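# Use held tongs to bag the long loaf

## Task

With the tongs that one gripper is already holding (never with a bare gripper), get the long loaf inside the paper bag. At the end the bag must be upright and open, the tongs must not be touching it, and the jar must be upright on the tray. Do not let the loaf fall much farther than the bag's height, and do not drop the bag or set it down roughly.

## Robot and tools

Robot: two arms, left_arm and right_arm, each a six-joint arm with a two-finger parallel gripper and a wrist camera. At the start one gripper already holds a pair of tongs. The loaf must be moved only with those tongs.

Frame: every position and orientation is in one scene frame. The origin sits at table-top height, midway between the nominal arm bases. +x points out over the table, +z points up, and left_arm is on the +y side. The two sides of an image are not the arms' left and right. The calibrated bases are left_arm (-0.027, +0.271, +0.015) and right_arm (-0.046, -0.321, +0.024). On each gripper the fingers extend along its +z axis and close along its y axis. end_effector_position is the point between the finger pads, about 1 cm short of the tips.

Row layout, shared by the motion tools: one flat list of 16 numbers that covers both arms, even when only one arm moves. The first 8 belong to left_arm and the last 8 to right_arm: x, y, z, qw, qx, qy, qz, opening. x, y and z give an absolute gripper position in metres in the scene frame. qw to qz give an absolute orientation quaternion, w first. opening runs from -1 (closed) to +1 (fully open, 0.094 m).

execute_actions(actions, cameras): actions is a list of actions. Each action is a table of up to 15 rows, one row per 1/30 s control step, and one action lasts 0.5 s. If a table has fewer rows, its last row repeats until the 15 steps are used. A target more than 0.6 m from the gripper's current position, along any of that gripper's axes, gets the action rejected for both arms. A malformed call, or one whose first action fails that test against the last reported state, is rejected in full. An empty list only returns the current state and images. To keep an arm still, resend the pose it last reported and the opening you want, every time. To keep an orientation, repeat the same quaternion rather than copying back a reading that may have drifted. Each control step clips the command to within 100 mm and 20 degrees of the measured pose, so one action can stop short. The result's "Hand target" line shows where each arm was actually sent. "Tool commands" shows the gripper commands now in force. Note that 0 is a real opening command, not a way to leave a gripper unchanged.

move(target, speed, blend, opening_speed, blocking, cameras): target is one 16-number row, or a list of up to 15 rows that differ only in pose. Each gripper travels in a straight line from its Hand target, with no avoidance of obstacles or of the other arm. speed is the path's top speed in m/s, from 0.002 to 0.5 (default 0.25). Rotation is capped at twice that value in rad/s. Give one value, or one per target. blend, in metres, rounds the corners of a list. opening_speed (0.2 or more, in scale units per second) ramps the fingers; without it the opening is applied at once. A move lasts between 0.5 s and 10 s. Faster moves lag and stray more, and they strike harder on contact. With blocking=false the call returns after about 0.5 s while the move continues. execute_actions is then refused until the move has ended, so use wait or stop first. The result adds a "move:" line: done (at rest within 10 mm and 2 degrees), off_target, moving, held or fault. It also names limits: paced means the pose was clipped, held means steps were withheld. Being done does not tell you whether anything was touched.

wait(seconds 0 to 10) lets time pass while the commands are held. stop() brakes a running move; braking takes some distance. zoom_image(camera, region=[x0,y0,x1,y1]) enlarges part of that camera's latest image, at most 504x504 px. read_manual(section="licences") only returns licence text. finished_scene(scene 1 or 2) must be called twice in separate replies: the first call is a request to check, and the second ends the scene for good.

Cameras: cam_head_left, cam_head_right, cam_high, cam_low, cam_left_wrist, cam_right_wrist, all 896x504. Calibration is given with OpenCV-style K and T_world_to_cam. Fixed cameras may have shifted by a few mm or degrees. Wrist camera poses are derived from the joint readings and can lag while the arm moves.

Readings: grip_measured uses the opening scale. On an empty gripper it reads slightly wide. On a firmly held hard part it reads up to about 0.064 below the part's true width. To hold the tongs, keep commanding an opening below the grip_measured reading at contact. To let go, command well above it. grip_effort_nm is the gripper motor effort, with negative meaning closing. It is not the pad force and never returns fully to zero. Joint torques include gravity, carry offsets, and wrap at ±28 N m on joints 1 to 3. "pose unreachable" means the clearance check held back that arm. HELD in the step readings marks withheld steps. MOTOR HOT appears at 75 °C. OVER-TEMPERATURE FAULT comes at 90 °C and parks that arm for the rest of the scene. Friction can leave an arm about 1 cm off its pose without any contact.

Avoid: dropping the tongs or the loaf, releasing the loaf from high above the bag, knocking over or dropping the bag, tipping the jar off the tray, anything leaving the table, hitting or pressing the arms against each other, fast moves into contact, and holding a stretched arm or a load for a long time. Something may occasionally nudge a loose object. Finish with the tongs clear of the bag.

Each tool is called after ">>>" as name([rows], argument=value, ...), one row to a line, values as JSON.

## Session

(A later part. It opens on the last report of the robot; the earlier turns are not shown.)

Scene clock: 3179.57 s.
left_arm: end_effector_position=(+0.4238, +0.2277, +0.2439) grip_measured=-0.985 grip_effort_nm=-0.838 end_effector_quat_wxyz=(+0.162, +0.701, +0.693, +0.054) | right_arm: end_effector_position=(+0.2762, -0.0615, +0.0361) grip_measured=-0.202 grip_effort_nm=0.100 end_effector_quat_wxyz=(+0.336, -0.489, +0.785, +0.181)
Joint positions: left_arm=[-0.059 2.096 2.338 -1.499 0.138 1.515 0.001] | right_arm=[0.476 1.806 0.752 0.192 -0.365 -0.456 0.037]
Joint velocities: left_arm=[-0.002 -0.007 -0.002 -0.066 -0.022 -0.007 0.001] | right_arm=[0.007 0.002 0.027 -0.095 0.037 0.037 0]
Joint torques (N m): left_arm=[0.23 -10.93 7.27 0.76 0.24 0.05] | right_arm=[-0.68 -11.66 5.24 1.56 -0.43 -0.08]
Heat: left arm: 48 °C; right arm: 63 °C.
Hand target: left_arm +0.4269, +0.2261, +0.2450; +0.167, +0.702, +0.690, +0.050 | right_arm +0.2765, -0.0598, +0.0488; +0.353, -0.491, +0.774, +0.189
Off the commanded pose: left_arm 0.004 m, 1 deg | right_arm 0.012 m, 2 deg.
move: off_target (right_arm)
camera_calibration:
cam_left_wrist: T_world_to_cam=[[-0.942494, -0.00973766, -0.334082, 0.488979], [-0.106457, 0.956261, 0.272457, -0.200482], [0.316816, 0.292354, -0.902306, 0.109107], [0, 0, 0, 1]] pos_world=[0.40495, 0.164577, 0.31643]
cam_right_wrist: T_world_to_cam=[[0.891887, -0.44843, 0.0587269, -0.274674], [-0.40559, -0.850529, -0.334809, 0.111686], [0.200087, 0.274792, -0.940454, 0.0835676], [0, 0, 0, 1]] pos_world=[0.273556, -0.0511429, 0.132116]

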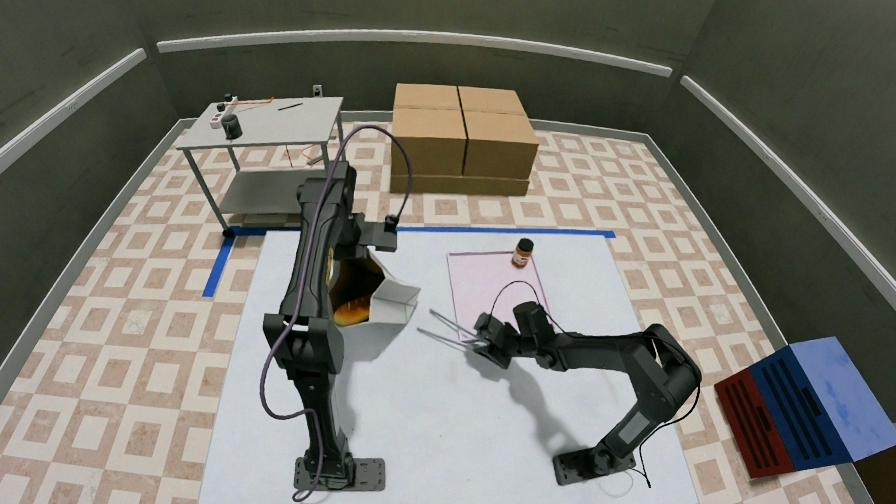

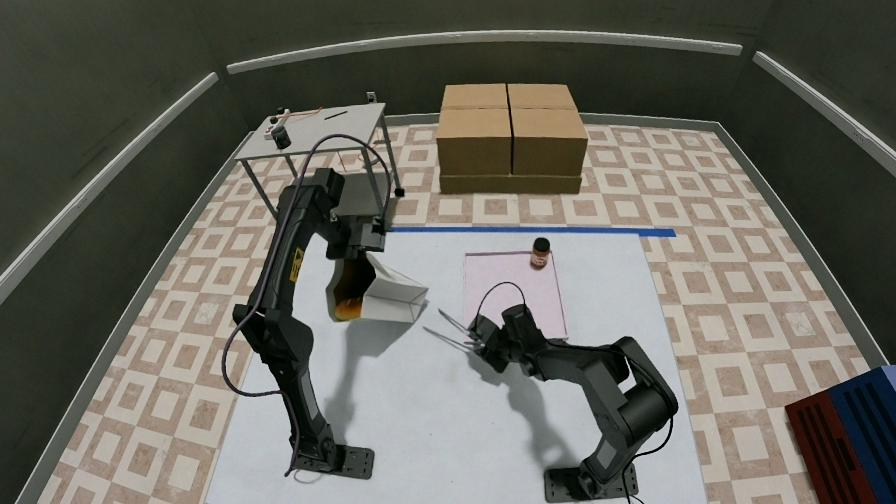

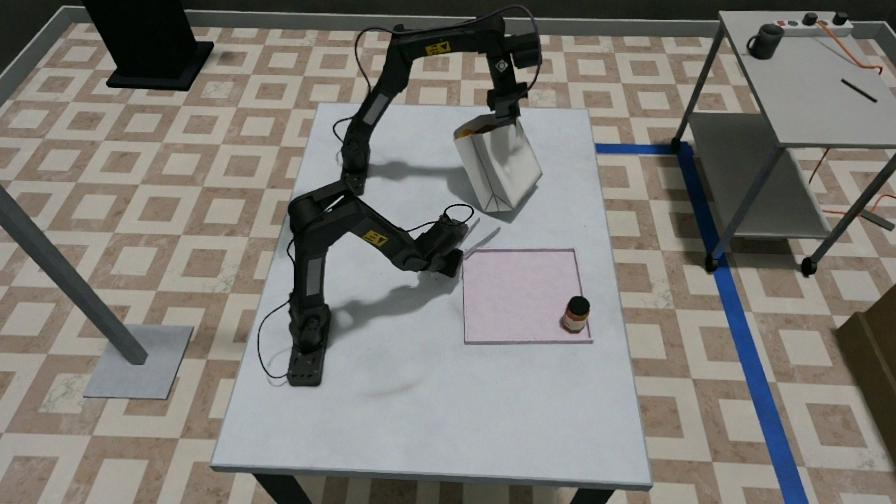

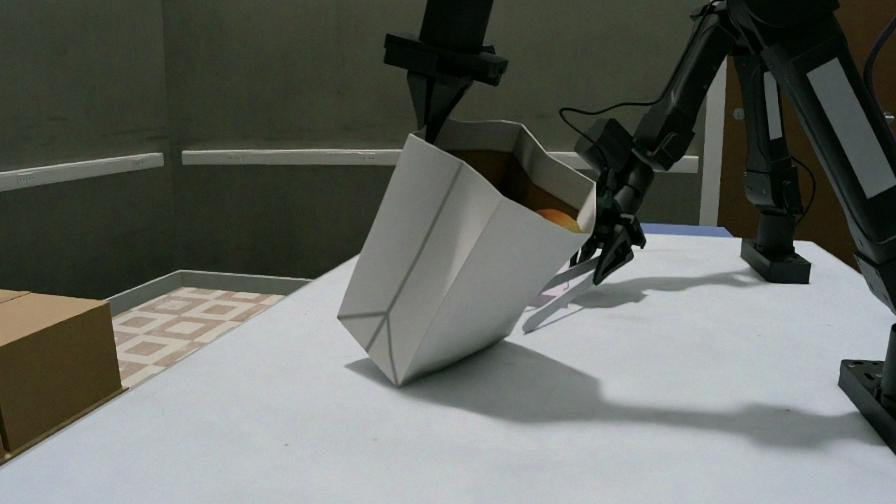

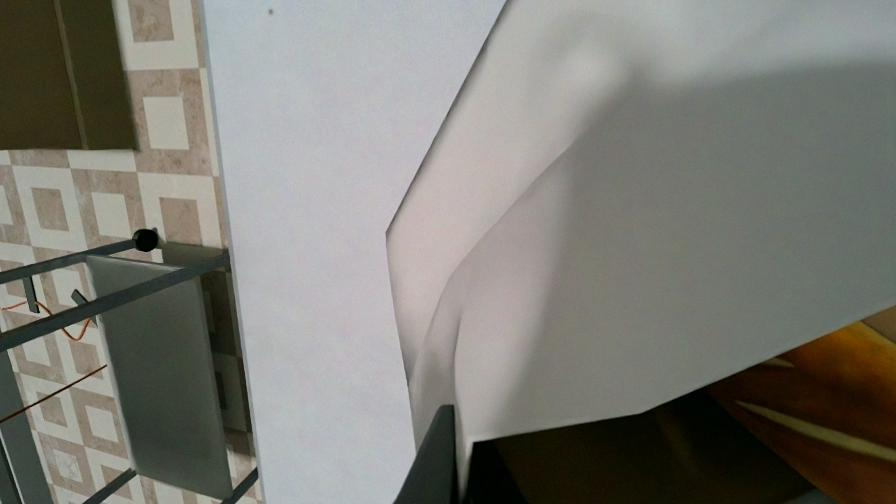

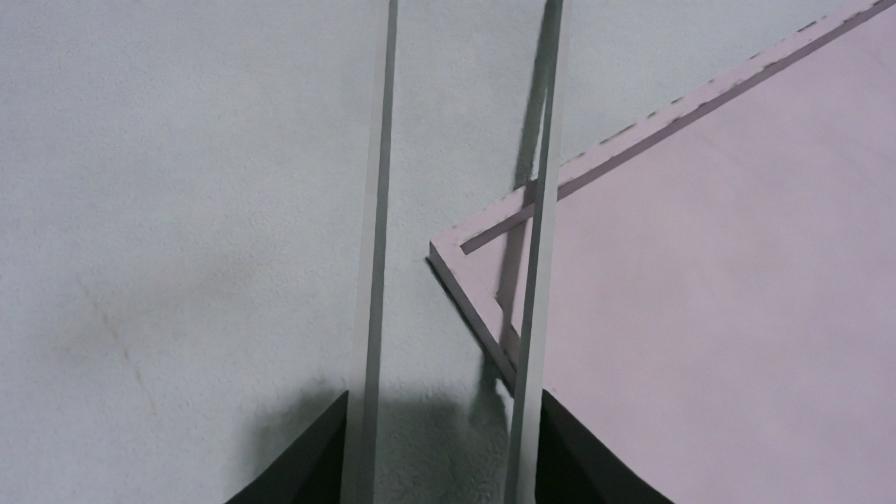

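>>> move(target=[0.452,0.212,0.240,0.1665,0.7025,0.6903,0.0493,-1, 0.255,-0.13,0.11,0.3525,-0.4913,0.7739,0.1890,-0.20], speed=0.06)

Scene clock: 3247.57 s.
left_arm: end_effector_position=(+0.4488, +0.2161, +0.2446) grip_measured=-0.985 grip_effort_nm=-0.842 end_effector_quat_wxyz=(+0.171, +0.704, +0.687, +0.060) | right_arm: end_effector_position=(+0.2589, -0.1307, +0.1013) grip_measured=-0.202 grip_effort_nm=0.100 end_effector_quat_wxyz=(+0.342, -0.488, +0.782, +0.181)
Joint positions: left_arm=[-0.081 2.246 2.585 -1.571 0.137 1.505 0.001] | right_arm=[0.272 1.462 0.713 -0.171 -0.494 -0.627 0.037]
Joint velocities: left_arm=[-0.017 0.002 -0.002 0.007 -0.037 -0.066 0] | right_arm=[-0.007 -0.007 -0.007 -0.007 0.081 0.037 0]
Joint torques (N m): left_arm=[-0.21 -11.48 7.16 0.78 0.13 -0.1] | right_arm=[-0.7 -8.42 7.15 1.29 -0.57 -0.07]
Heat: left arm: 48 °C; right arm: 59 °C.
Hand target: left_arm +0.4517, +0.2125, +0.2395; +0.170, +0.702, +0.690, +0.053 | right_arm +0.2569, -0.1292, +0.1104; +0.353, -0.491, +0.774, +0.189
Off the commanded pose: left_arm 0.007 m, 1 deg | right_arm 0.010 m, 2 deg.
joint sent to its limit (left arm) — joint 4 (wrist pitch), lower limit. The joint targets still meet the commanded pose.
move: done
camera_calibration:
cam_left_wrist: T_world_to_cam=[[-0.934503, 0.00115251, -0.355955, 0.512058], [-0.10036, 0.958573, 0.266583, -0.188757], [0.341516, 0.284846, -0.895673, 0.0941307], [0, 0, 0, 1]] pos_world=[0.427429, 0.153534, 0.316899]
cam_right_wrist: T_world_to_cam=[[0.890576, -0.450048, 0.0658091, -0.294709], [-0.402754, -0.847534, -0.345652, 0.0683079], [0.211335, 0.281325, -0.936052, 0.164794], [0, 0, 0, 1]] pos_world=[0.255145, -0.1211, 0.197261]

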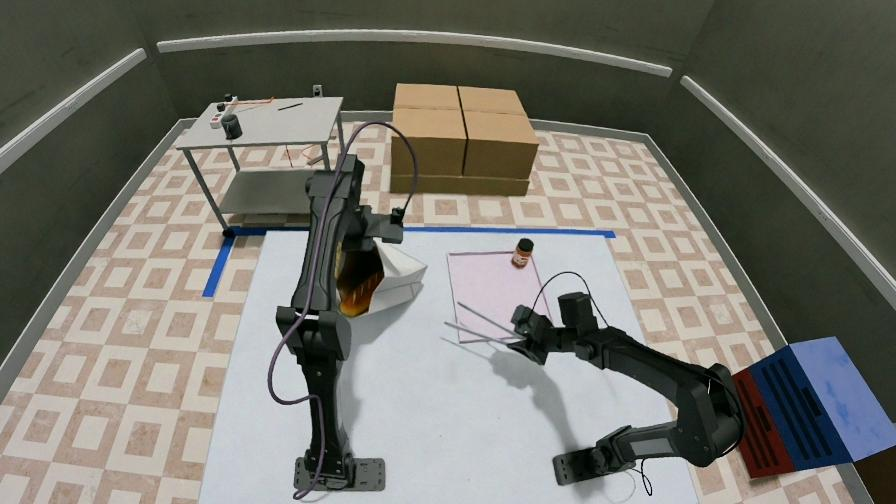

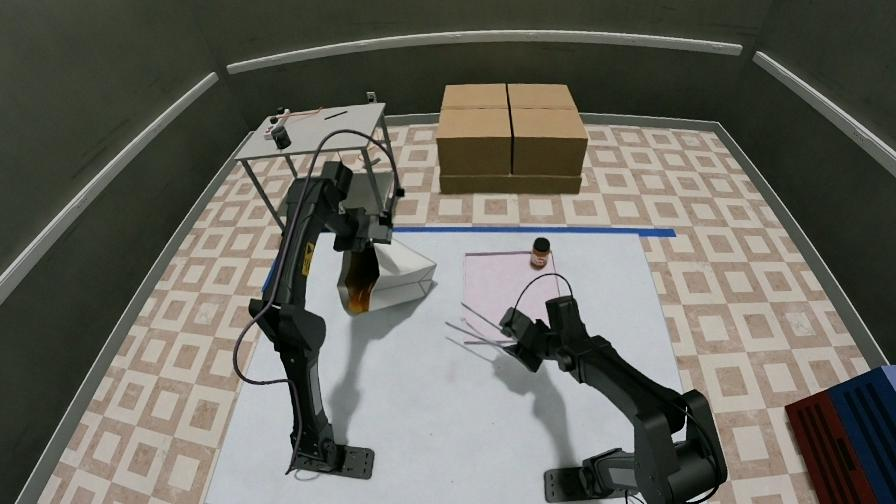

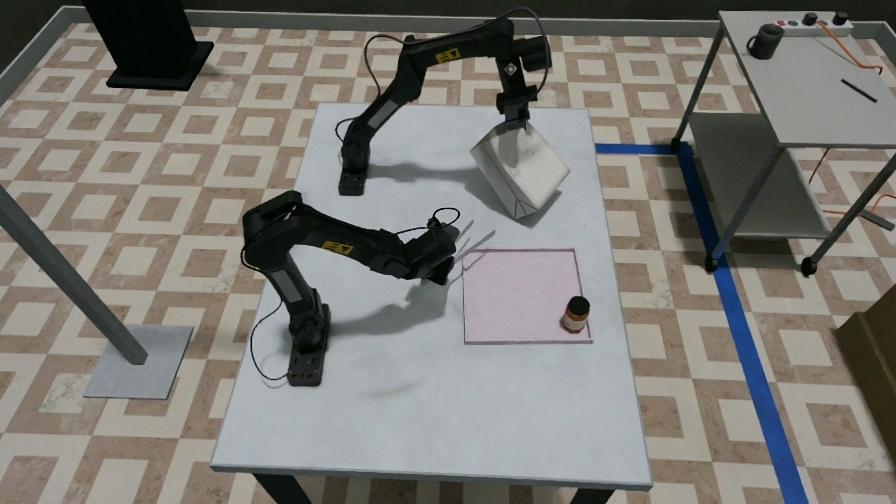

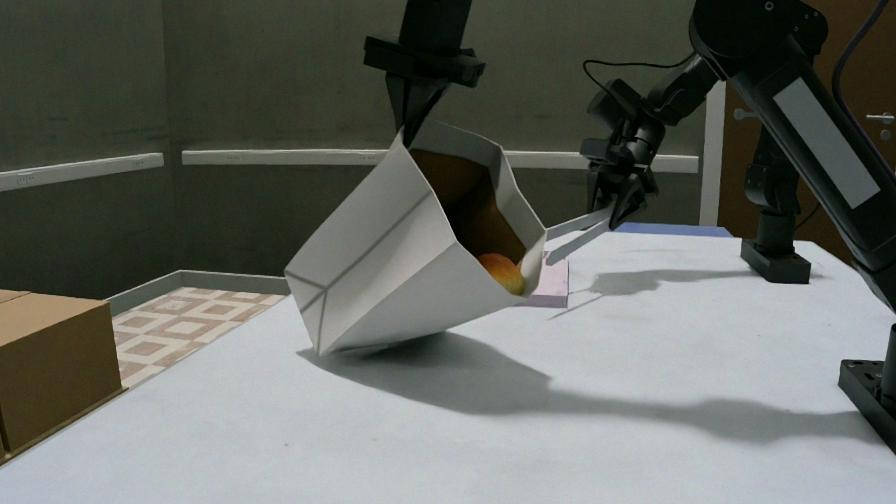

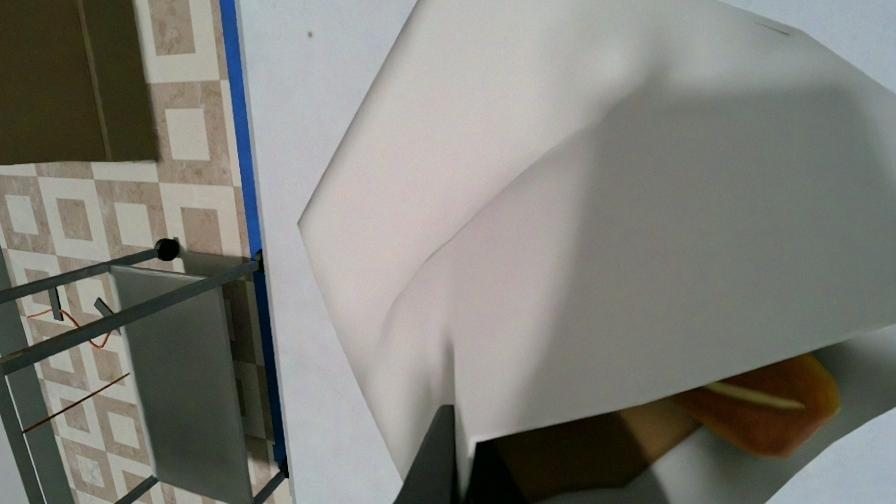

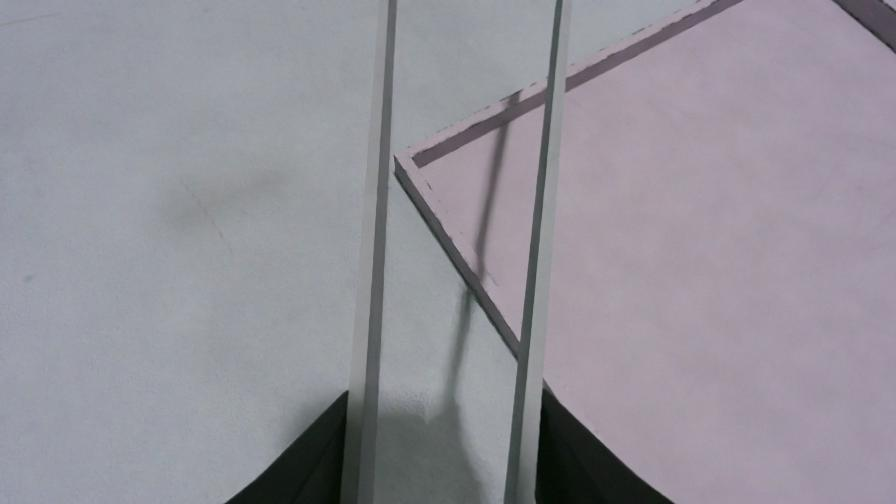

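>>> move([
  [0.452,0.212,0.275,0.1665,0.7025,0.6903,0.0493,-1, 0.27,-0.20,0.17,0.3525,-0.4913,0.7739,0.1890,-0.20],
  [0.306,0.294,0.270,0.1665,0.7025,0.6903,0.0493,-1, 0.285,-0.40,0.30,0.4378,0.0191,0.8982,-0.0392,-0.20],
], speed=0.08, blend=0.02)

Scene clock: 3273.97 s.
left_arm: end_effector_position=(+0.3101, +0.2940, +0.2615) grip_measured=-0.985 grip_effort_nm=-0.838 end_effector_quat_wxyz=(+0.152, +0.701, +0.695, +0.042) | right_arm: end_effector_position=(+0.2879, -0.3948, +0.2882) grip_measured=-0.202 grip_effort_nm=0.105 end_effector_quat_wxyz=(+0.425, +0.012, +0.905, -0.033)
Joint positions: left_arm=[0.155 1.668 1.849 -1.504 0.199 1.723 0.001] | right_arm=[-0.351 1.138 1.159 -0.724 -0.165 -0.203 0.037]
Joint velocities: left_arm=[0.022 -0.012 -0.007 0.007 0.037 -0.022 0] | right_arm=[-0.002 0.002 -0.007 -0.022 -0.022 -0.037 -0.001]
Joint torques (N m): left_arm=[0.57 -11.66 4.07 0.85 0.35 0.16] | right_arm=[-0.84 -2.44 11.25 1.67 0 0.06]
Heat: left arm: 52 °C; right arm: 54 °C.
Hand target: left_arm +0.3058, +0.2916, +0.2699; +0.167, +0.702, +0.690, +0.050 | right_arm +0.2913, -0.4001, +0.2997; +0.435, +0.018, +0.899, -0.040
Off the commanded pose: left_arm 0.009 m, 2 deg | right_arm 0.013 m, 2 deg.
move: off_target (right_arm)
camera_calibration:
cam_left_wrist: T_world_to_cam=[[-0.952554, -0.0106687, -0.304181, 0.38389], [-0.0977479, 0.957169, 0.27253, -0.283795], [0.288245, 0.289332, -0.912799, 0.154158], [0, 0, 0, 1]] pos_world=[0.2935, 0.231132, 0.33483]
cam_right_wrist: T_world_to_cam=[[-0.0416983, -0.996967, 0.0657153, -0.399178], [-0.905595, 0.00992678, -0.424028, 0.426663], [0.422089, -0.0771927, -0.903262, 0.196298], [0, 0, 0, 1]] pos_world=[0.286883, -0.38705, 0.384458]

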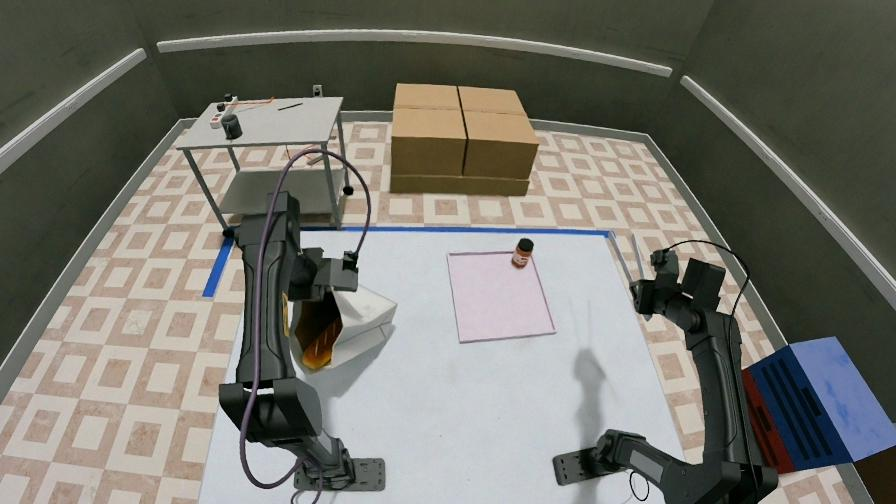

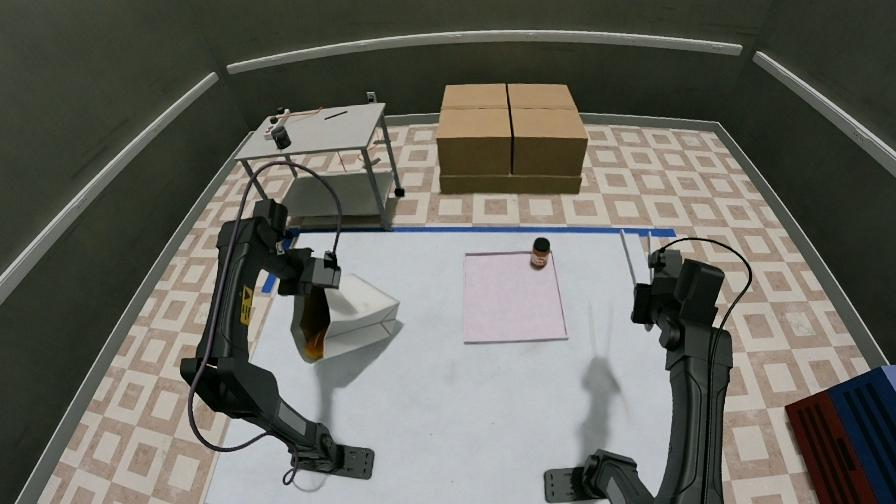

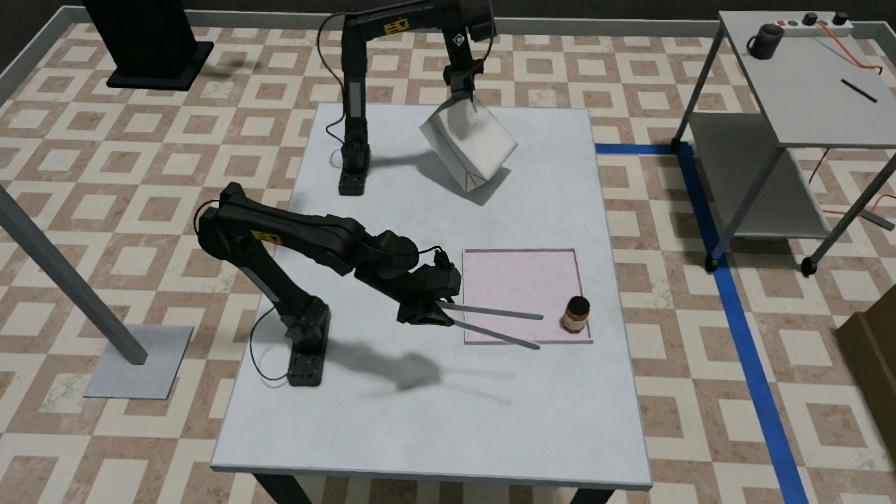

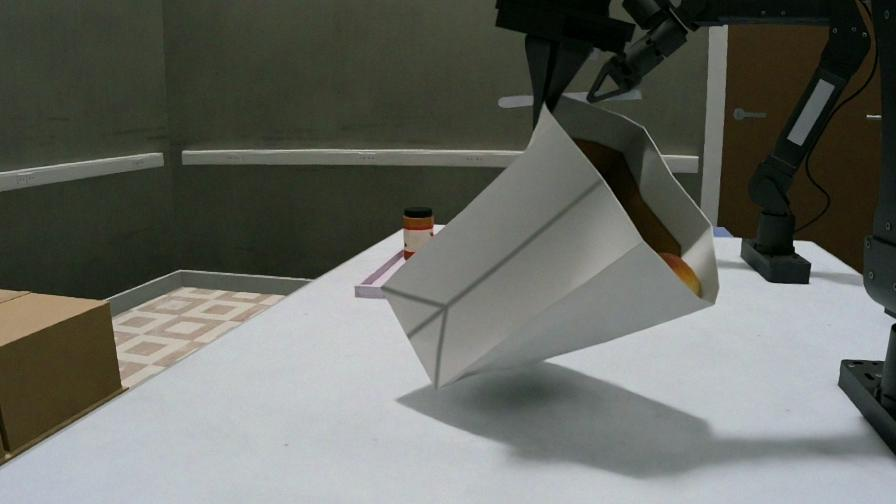

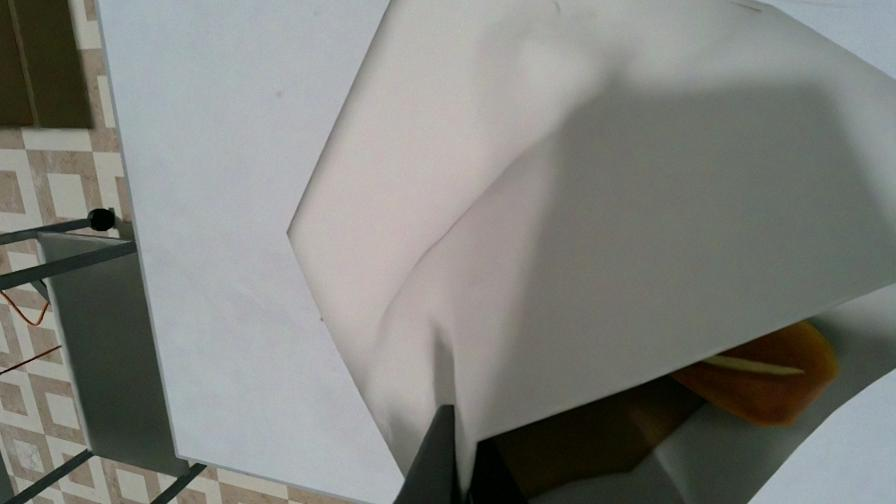

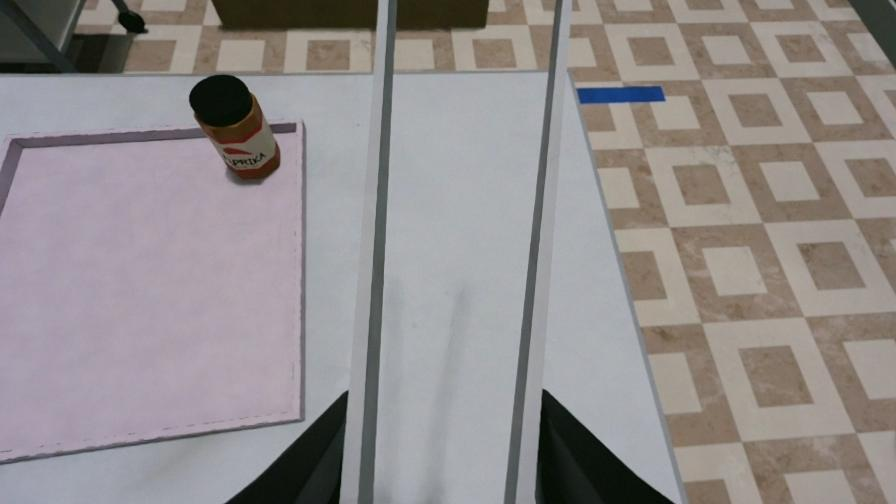

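>>> move(target=[0.306,0.291,0.214,0.1665,0.7025,0.6903,0.0493,-1, 0.285,-0.40,0.30,0.4378,0.0191,0.8982,-0.0392,-0.20], speed=0.04, cameras=["cam_low","cam_high"])

Scene clock: 3296.37 s.
left_arm: end_effector_position=(+0.3091, +0.2933, +0.2076) grip_measured=-0.985 grip_effort_nm=-0.842 end_effector_quat_wxyz=(+0.153, +0.701, +0.695, +0.041) | right_arm: end_effector_position=(+0.2863, -0.3981, +0.2873) grip_measured=-0.202 grip_effort_nm=0.095 end_effector_quat_wxyz=(+0.422, +0.017, +0.906, -0.035)
Joint positions: left_arm=[0.155 1.599 1.55 -1.276 0.202 1.723 0.001] | right_arm=[-0.362 1.138 1.159 -0.729 -0.164 -0.202 0.037]
Joint velocities: left_arm=[0.002 0.007 0.002 -0.066 -0.022 0.022 0.001] | right_arm=[0.007 0.002 0.007 -0.066 -0.051 -0.037 0]
Joint torques (N m): left_arm=[0.18 -11.12 4.15 0.86 0.26 0.09] | right_arm=[-0.85 -4.78 9.63 1.65 -0.1 0.01]
Heat: left arm: 50 °C; right arm: 51 °C.
Hand target: left_arm +0.3065, +0.2911, +0.2140; +0.166, +0.703, +0.690, +0.049 | right_arm +0.2851, -0.4000, +0.3000; +0.438, +0.019, +0.898, -0.039
Off the commanded pose: left_arm 0.007 m, 2 deg | right_arm 0.013 m, 2 deg.
move: off_target (right_arm)
Images, in order (width x height): cam_high 896x504, cam_low 896x504.

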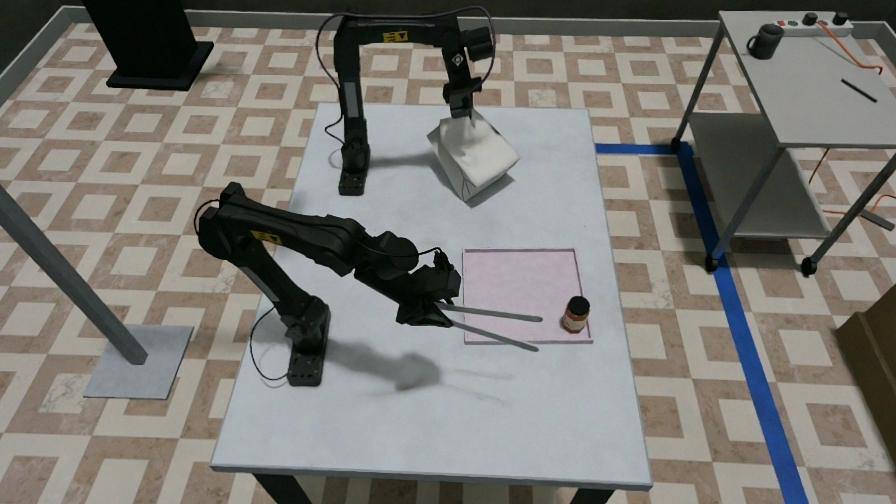

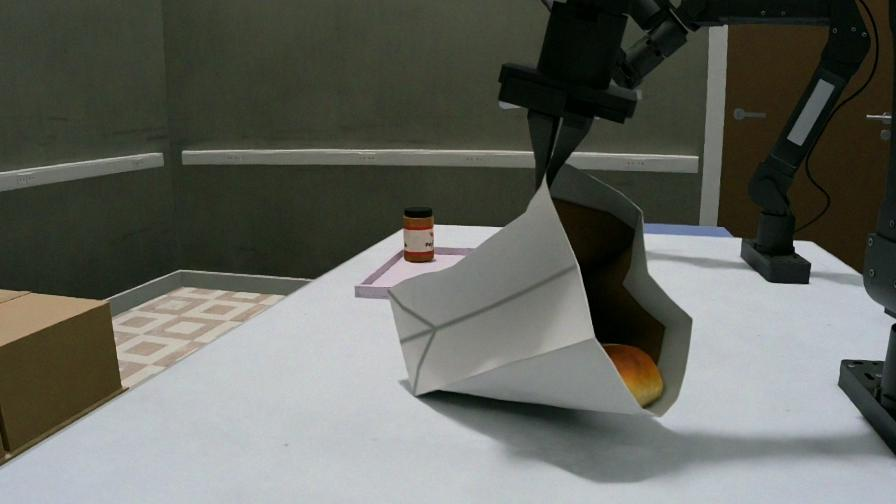

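>>> move(target=[0.332,0.277,0.232,0.1665,0.7025,0.6903,0.0493,-1, 0.285,-0.40,0.30,0.4378,0.0191,0.8982,-0.0392,-0.20], speed=0.05, cameras=["cam_low","cam_high"])

Scene clock: 3305.23 s.
left_arm: end_effector_position=(+0.3292, +0.2797, +0.2290) grip_measured=-0.985 grip_effort_nm=-0.838 end_effector_quat_wxyz=(+0.166, +0.705, +0.687, +0.055) | right_arm: end_effector_position=(+0.2862, -0.3981, +0.2871) grip_measured=-0.202 grip_effort_nm=0.100 end_effector_quat_wxyz=(+0.422, +0.017, +0.906, -0.035)
Joint positions: left_arm=[0.103 1.648 1.678 -1.307 0.194 1.686 0.001] | right_arm=[-0.362 1.138 1.159 -0.729 -0.164 -0.202 0.037]
Joint velocities: left_arm=[0.002 0.017 -0.007 -0.007 0.022 -0.037 0.001] | right_arm=[-0.007 -0.002 0.012 0.022 -0.022 0.037 0]
Joint torques (N m): left_arm=[-0.38 -6.74 7.56 0.63 0.18 -0.1] | right_arm=[-0.83 -4.81 9.61 1.66 -0.1 0.01]
Heat: left arm: 50 °C; right arm: 51 °C.
Hand target: left_arm +0.3318, +0.2773, +0.2319; +0.167, +0.703, +0.690, +0.050 | right_arm +0.2851, -0.4000, +0.3000; +0.438, +0.019, +0.898, -0.040
Off the commanded pose: left_arm 0.005 m, 1 deg | right_arm 0.013 m, 2 deg.
move: off_target (right_arm)
Images, in order (width x height): cam_high 896x504, cam_low 896x504.

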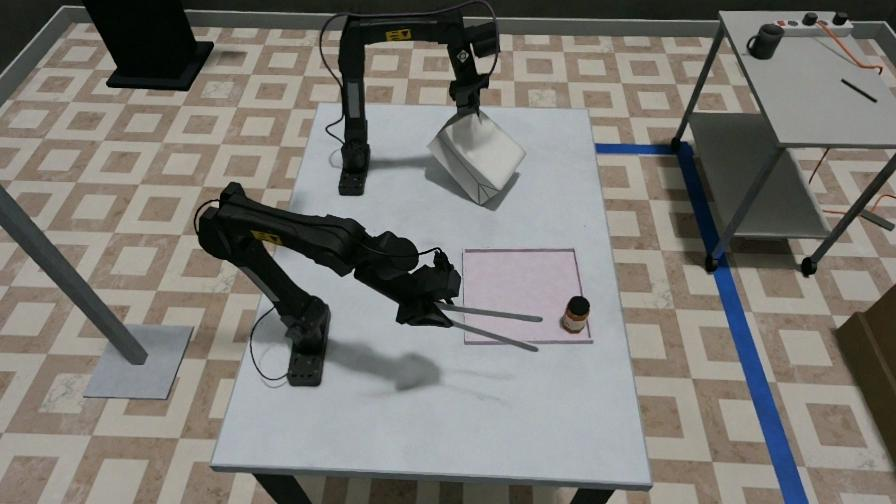

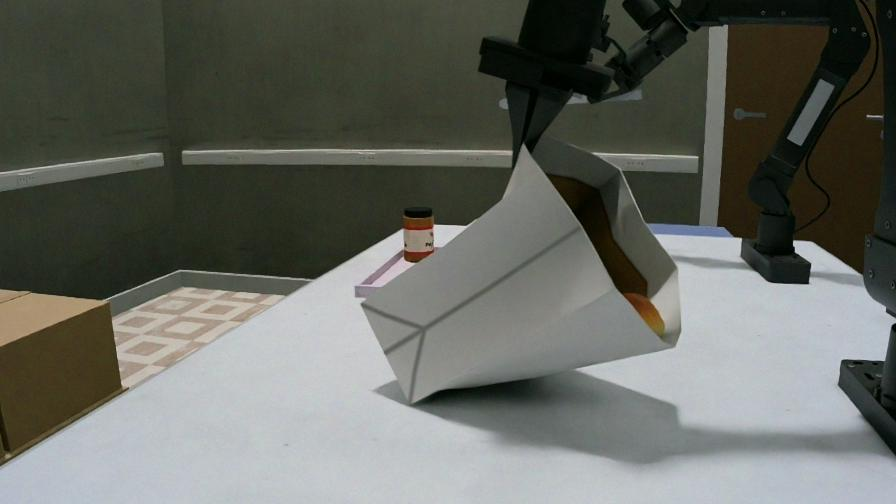

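>>> move(target=[0.360,0.262,0.236,0.1665,0.7025,0.6903,0.0493,-1, 0.285,-0.40,0.30,0.4378,0.0191,0.8982,-0.0392,-0.20], speed=0.05, cameras=["cam_low","cam_high"])

Scene clock: 3313.17 s.
left_arm: end_effector_position=(+0.3566, +0.2651, +0.2345) grip_measured=-0.985 grip_effort_nm=-0.838 end_effector_quat_wxyz=(+0.166, +0.705, +0.687, +0.055) | right_arm: end_effector_position=(+0.2862, -0.3981, +0.2871) grip_measured=-0.202 grip_effort_nm=0.100 end_effector_quat_wxyz=(+0.422, +0.017, +0.906, -0.035)
Joint positions: left_arm=[0.05 1.754 1.821 -1.333 0.178 1.633 0.001] | right_arm=[-0.362 1.138 1.159 -0.73 -0.164 -0.202 0.037]
Joint velocities: left_arm=[-0.012 -0.002 0.012 -0.081 -0.007 -0.022 0] | right_arm=[0.002 -0.002 0.017 -0.022 -0.066 0.022 0]
Joint torques (N m): left_arm=[-0.59 -7.84 7.6 0.68 0.19 -0.14] | right_arm=[-0.83 -4.81 9.61 1.66 -0.1 0]
Heat: left arm: 50 °C; right arm: 51 °C.
Hand target: left_arm +0.3599, +0.2625, +0.2361; +0.167, +0.702, +0.690, +0.050 | right_arm +0.2851, -0.4000, +0.3000; +0.438, +0.019, +0.898, -0.040
Off the commanded pose: left_arm 0.005 m, 1 deg | right_arm 0.013 m, 2 deg.
move: off_target (right_arm)
Images, in order (width x height): cam_high 896x504, cam_low 896x504.

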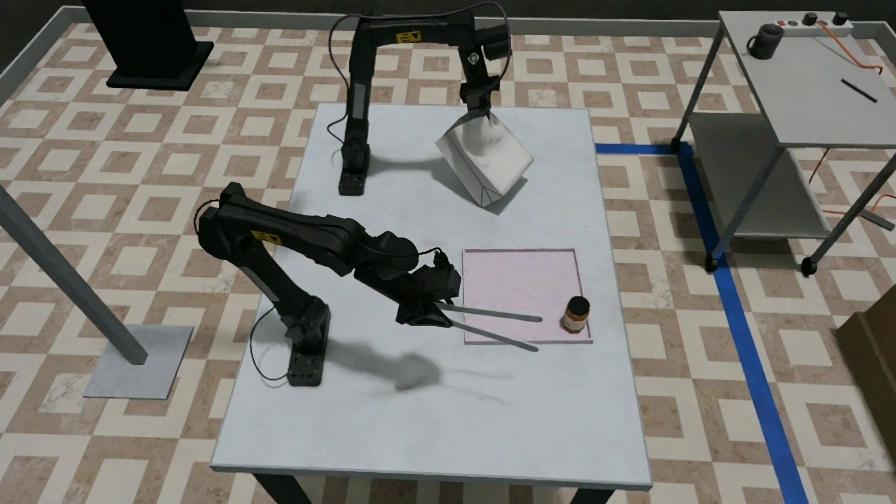

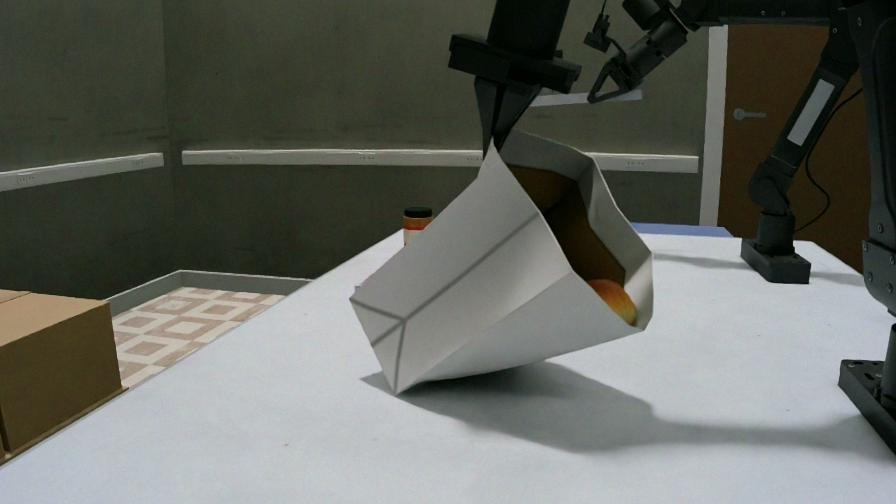

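>>> move([
  [0.360,0.262,0.236,0.1665,0.7025,0.6903,0.0493,-1, 0.34,-0.16,0.25,0.40,-0.30,0.86,0.10,-0.20],
  [0.360,0.262,0.236,0.1665,0.7025,0.6903,0.0493,-1, 0.285,-0.055,0.09,0.3525,-0.4913,0.7739,0.1890,-0.20],
], speed=0.15, blend=0.03)

Scene clock: 3385.83 s.
left_arm: end_effector_position=(+0.3563, +0.2651, +0.2344) grip_measured=-0.985 grip_effort_nm=-0.833 end_effector_quat_wxyz=(+0.165, +0.705, +0.688, +0.054) | right_arm: end_effector_position=(+0.2816, -0.0594, +0.0945) grip_measured=-0.202 grip_effort_nm=0.100 end_effector_quat_wxyz=(+0.357, -0.485, +0.778, +0.177)
Joint positions: left_arm=[0.05 1.754 1.821 -1.335 0.178 1.631 0.001] | right_arm=[0.478 1.65 0.83 0.006 -0.353 -0.449 0.037]
Joint velocities: left_arm=[-0.012 0.012 -0.012 0.051 -0.066 -0.007 0] | right_arm=[0.002 -0.012 -0.007 0.022 -0.081 -0.007 -0.001]
Joint torques (N m): left_arm=[-0.51 -7.76 7.56 0.69 0.17 -0.1] | right_arm=[0.43 -6.38 6.57 1.68 -0.4 -0.07]
Heat: left arm: 48 °C; right arm: 50 °C.
Hand target: left_arm +0.3599, +0.2621, +0.2359; +0.167, +0.702, +0.690, +0.050 | right_arm +0.2775, -0.0551, +0.0895; +0.354, -0.492, +0.773, +0.187
Off the commanded pose: left_arm 0.005 m, 1 deg | right_arm 0.007 m, 2 deg.
move: done
camera_calibration:
cam_left_wrist: T_world_to_cam=[[-0.940366, 0.0013253, -0.340162, 0.420202], [-0.0958281, 0.95846, 0.268647, -0.244378], [0.326388, 0.285224, -0.901176, 0.109194], [0, 0, 0, 1]] pos_world=[0.336086, 0.202525, 0.306992]
cam_right_wrist: T_world_to_cam=[[0.884341, -0.458634, 0.0871546, -0.28316], [-0.399613, -0.840197, -0.366576, 0.13706], [0.241351, 0.289351, -0.926297, 0.124741], [0, 0, 0, 1]] pos_world=[0.275074, -0.0508033, 0.190469]

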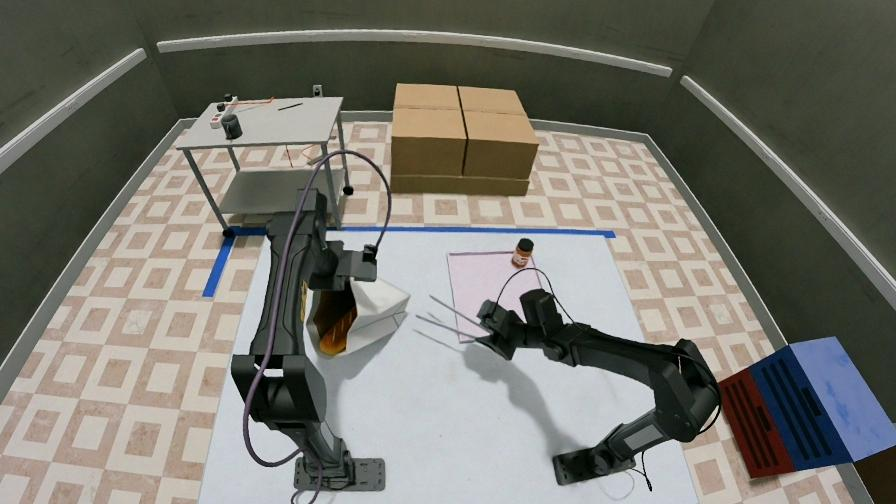

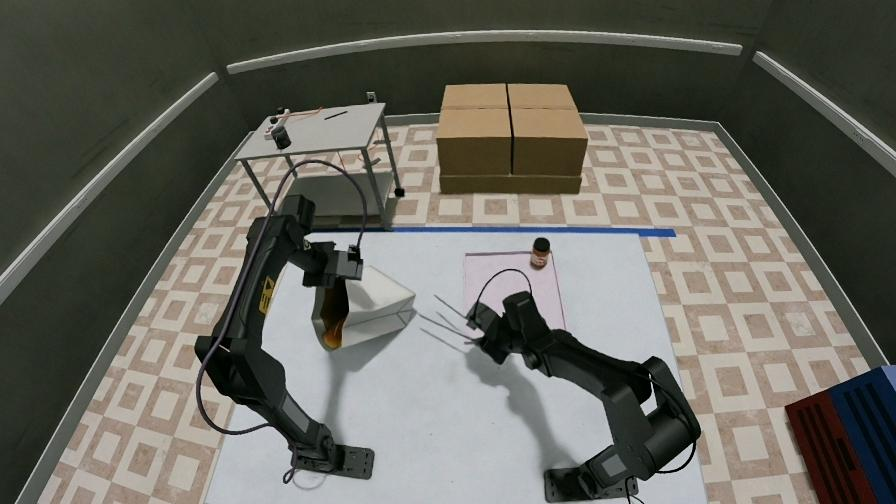

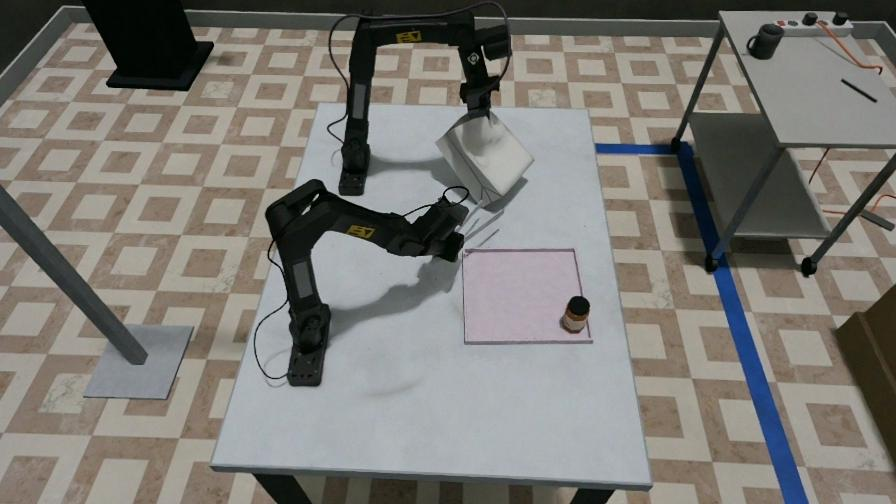

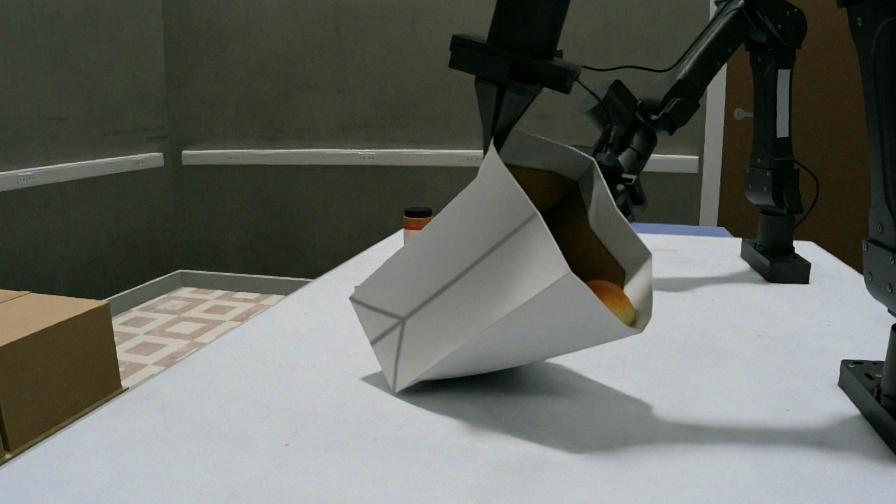

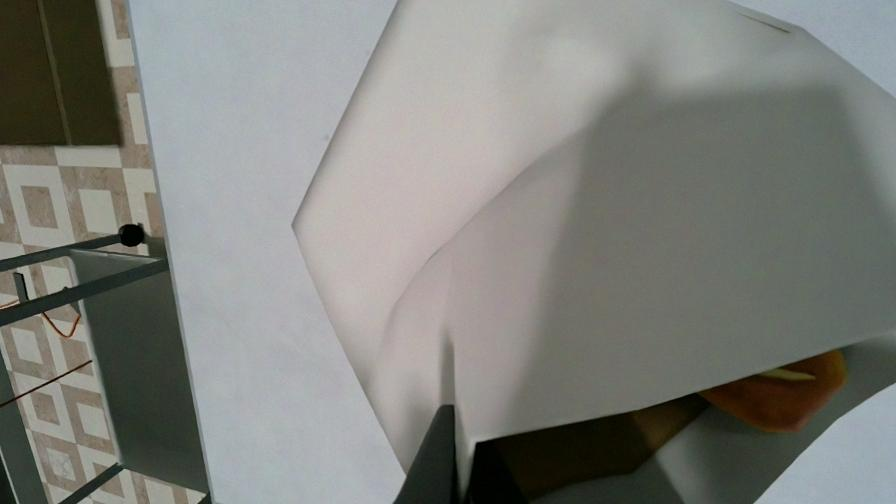

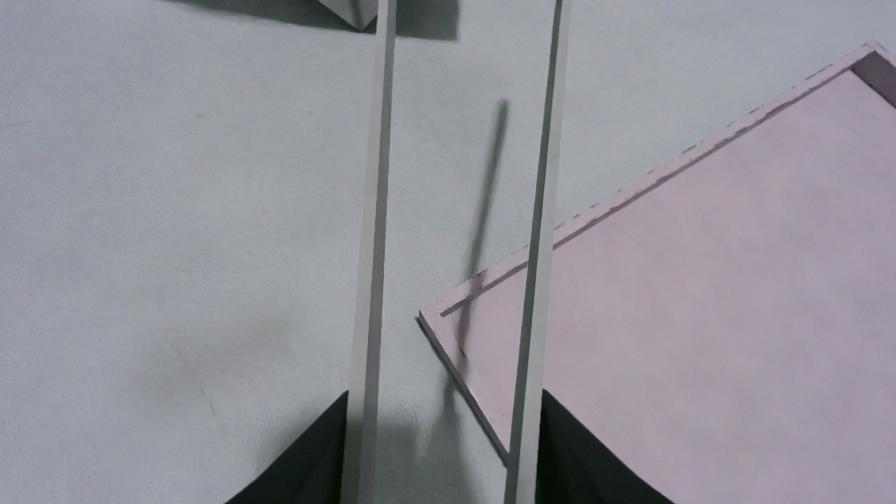

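>>> move([
  [0.360,0.262,0.236,0.1665,0.7025,0.6903,0.0493,-1, 0.288,-0.034,0.075,0.3619,-0.4501,0.7985,0.1703,-0.20],
  [0.360,0.262,0.236,0.1665,0.7025,0.6903,0.0493,-1, 0.291,-0.028,0.047,0.3619,-0.4501,0.7985,0.1703,-0.20],
], speed=0.08, cameras=["cam_low","cam_right_wrist"])

Scene clock: 3417.80 s.
left_arm: end_effector_position=(+0.3563, +0.2651, +0.2344) grip_measured=-0.985 grip_effort_nm=-0.833 end_effector_quat_wxyz=(+0.165, +0.705, +0.688, +0.054) | right_arm: end_effector_position=(+0.2926, -0.0303, +0.0541) grip_measured=-0.202 grip_effort_nm=0.100 end_effector_quat_wxyz=(+0.364, -0.450, +0.798, +0.169)
Joint positions: left_arm=[0.05 1.754 1.821 -1.335 0.178 1.631 0.001] | right_arm=[0.564 1.829 0.83 0.226 -0.247 -0.313 0.037]
Joint velocities: left_arm=[0.012 -0.007 -0.007 -0.007 -0.022 0.022 -0.002] | right_arm=[0.022 -0.007 0.007 -0.037 -0.022 0.022 -0.001]
Joint torques (N m): left_arm=[-0.61 -7.84 7.66 0.68 0.2 -0.11] | right_arm=[0.73 -7.36 5.91 1.74 -0.08 0.06]
Heat: left arm: 48 °C; right arm: 51 °C.
Hand target: left_arm +0.3599, +0.2620, +0.2360; +0.167, +0.702, +0.690, +0.050 | right_arm +0.2900, -0.0287, +0.0469; +0.361, -0.450, +0.799, +0.169
Off the commanded pose: left_arm 0.005 m, 1 deg | right_arm 0.008 m, 0 deg.
move: done
camera_calibration:
cam_right_wrist: T_world_to_cam=[[0.844712, -0.530092, 0.0739179, -0.265876], [-0.469132, -0.799792, -0.374496, 0.173147], [0.257636, 0.281664, -0.924277, 0.0711391], [0, 0, 0, 1]] pos_world=[0.28749, -0.0224942, 0.150248]
Images, in order (width x height): cam_low 896x504, cam_right_wrist 896x504.

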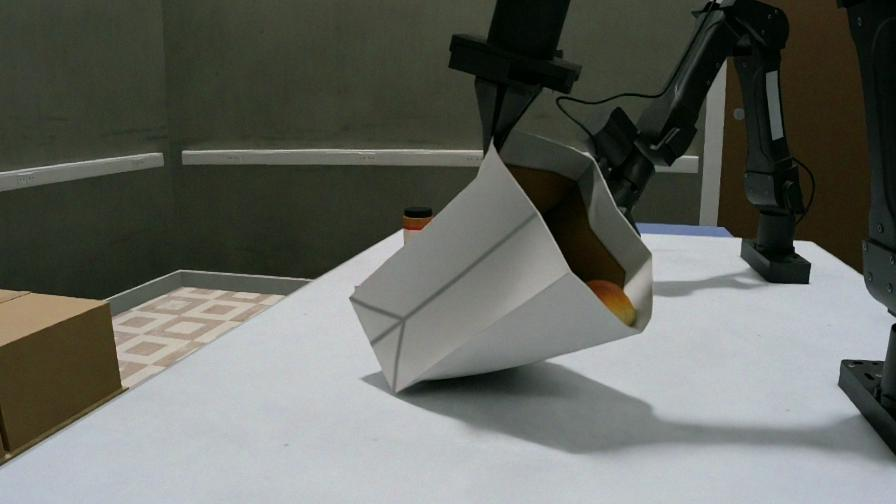

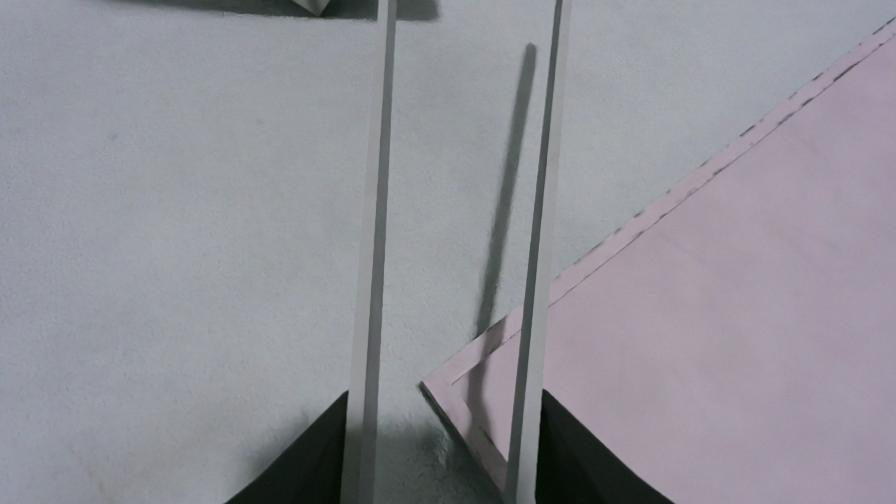

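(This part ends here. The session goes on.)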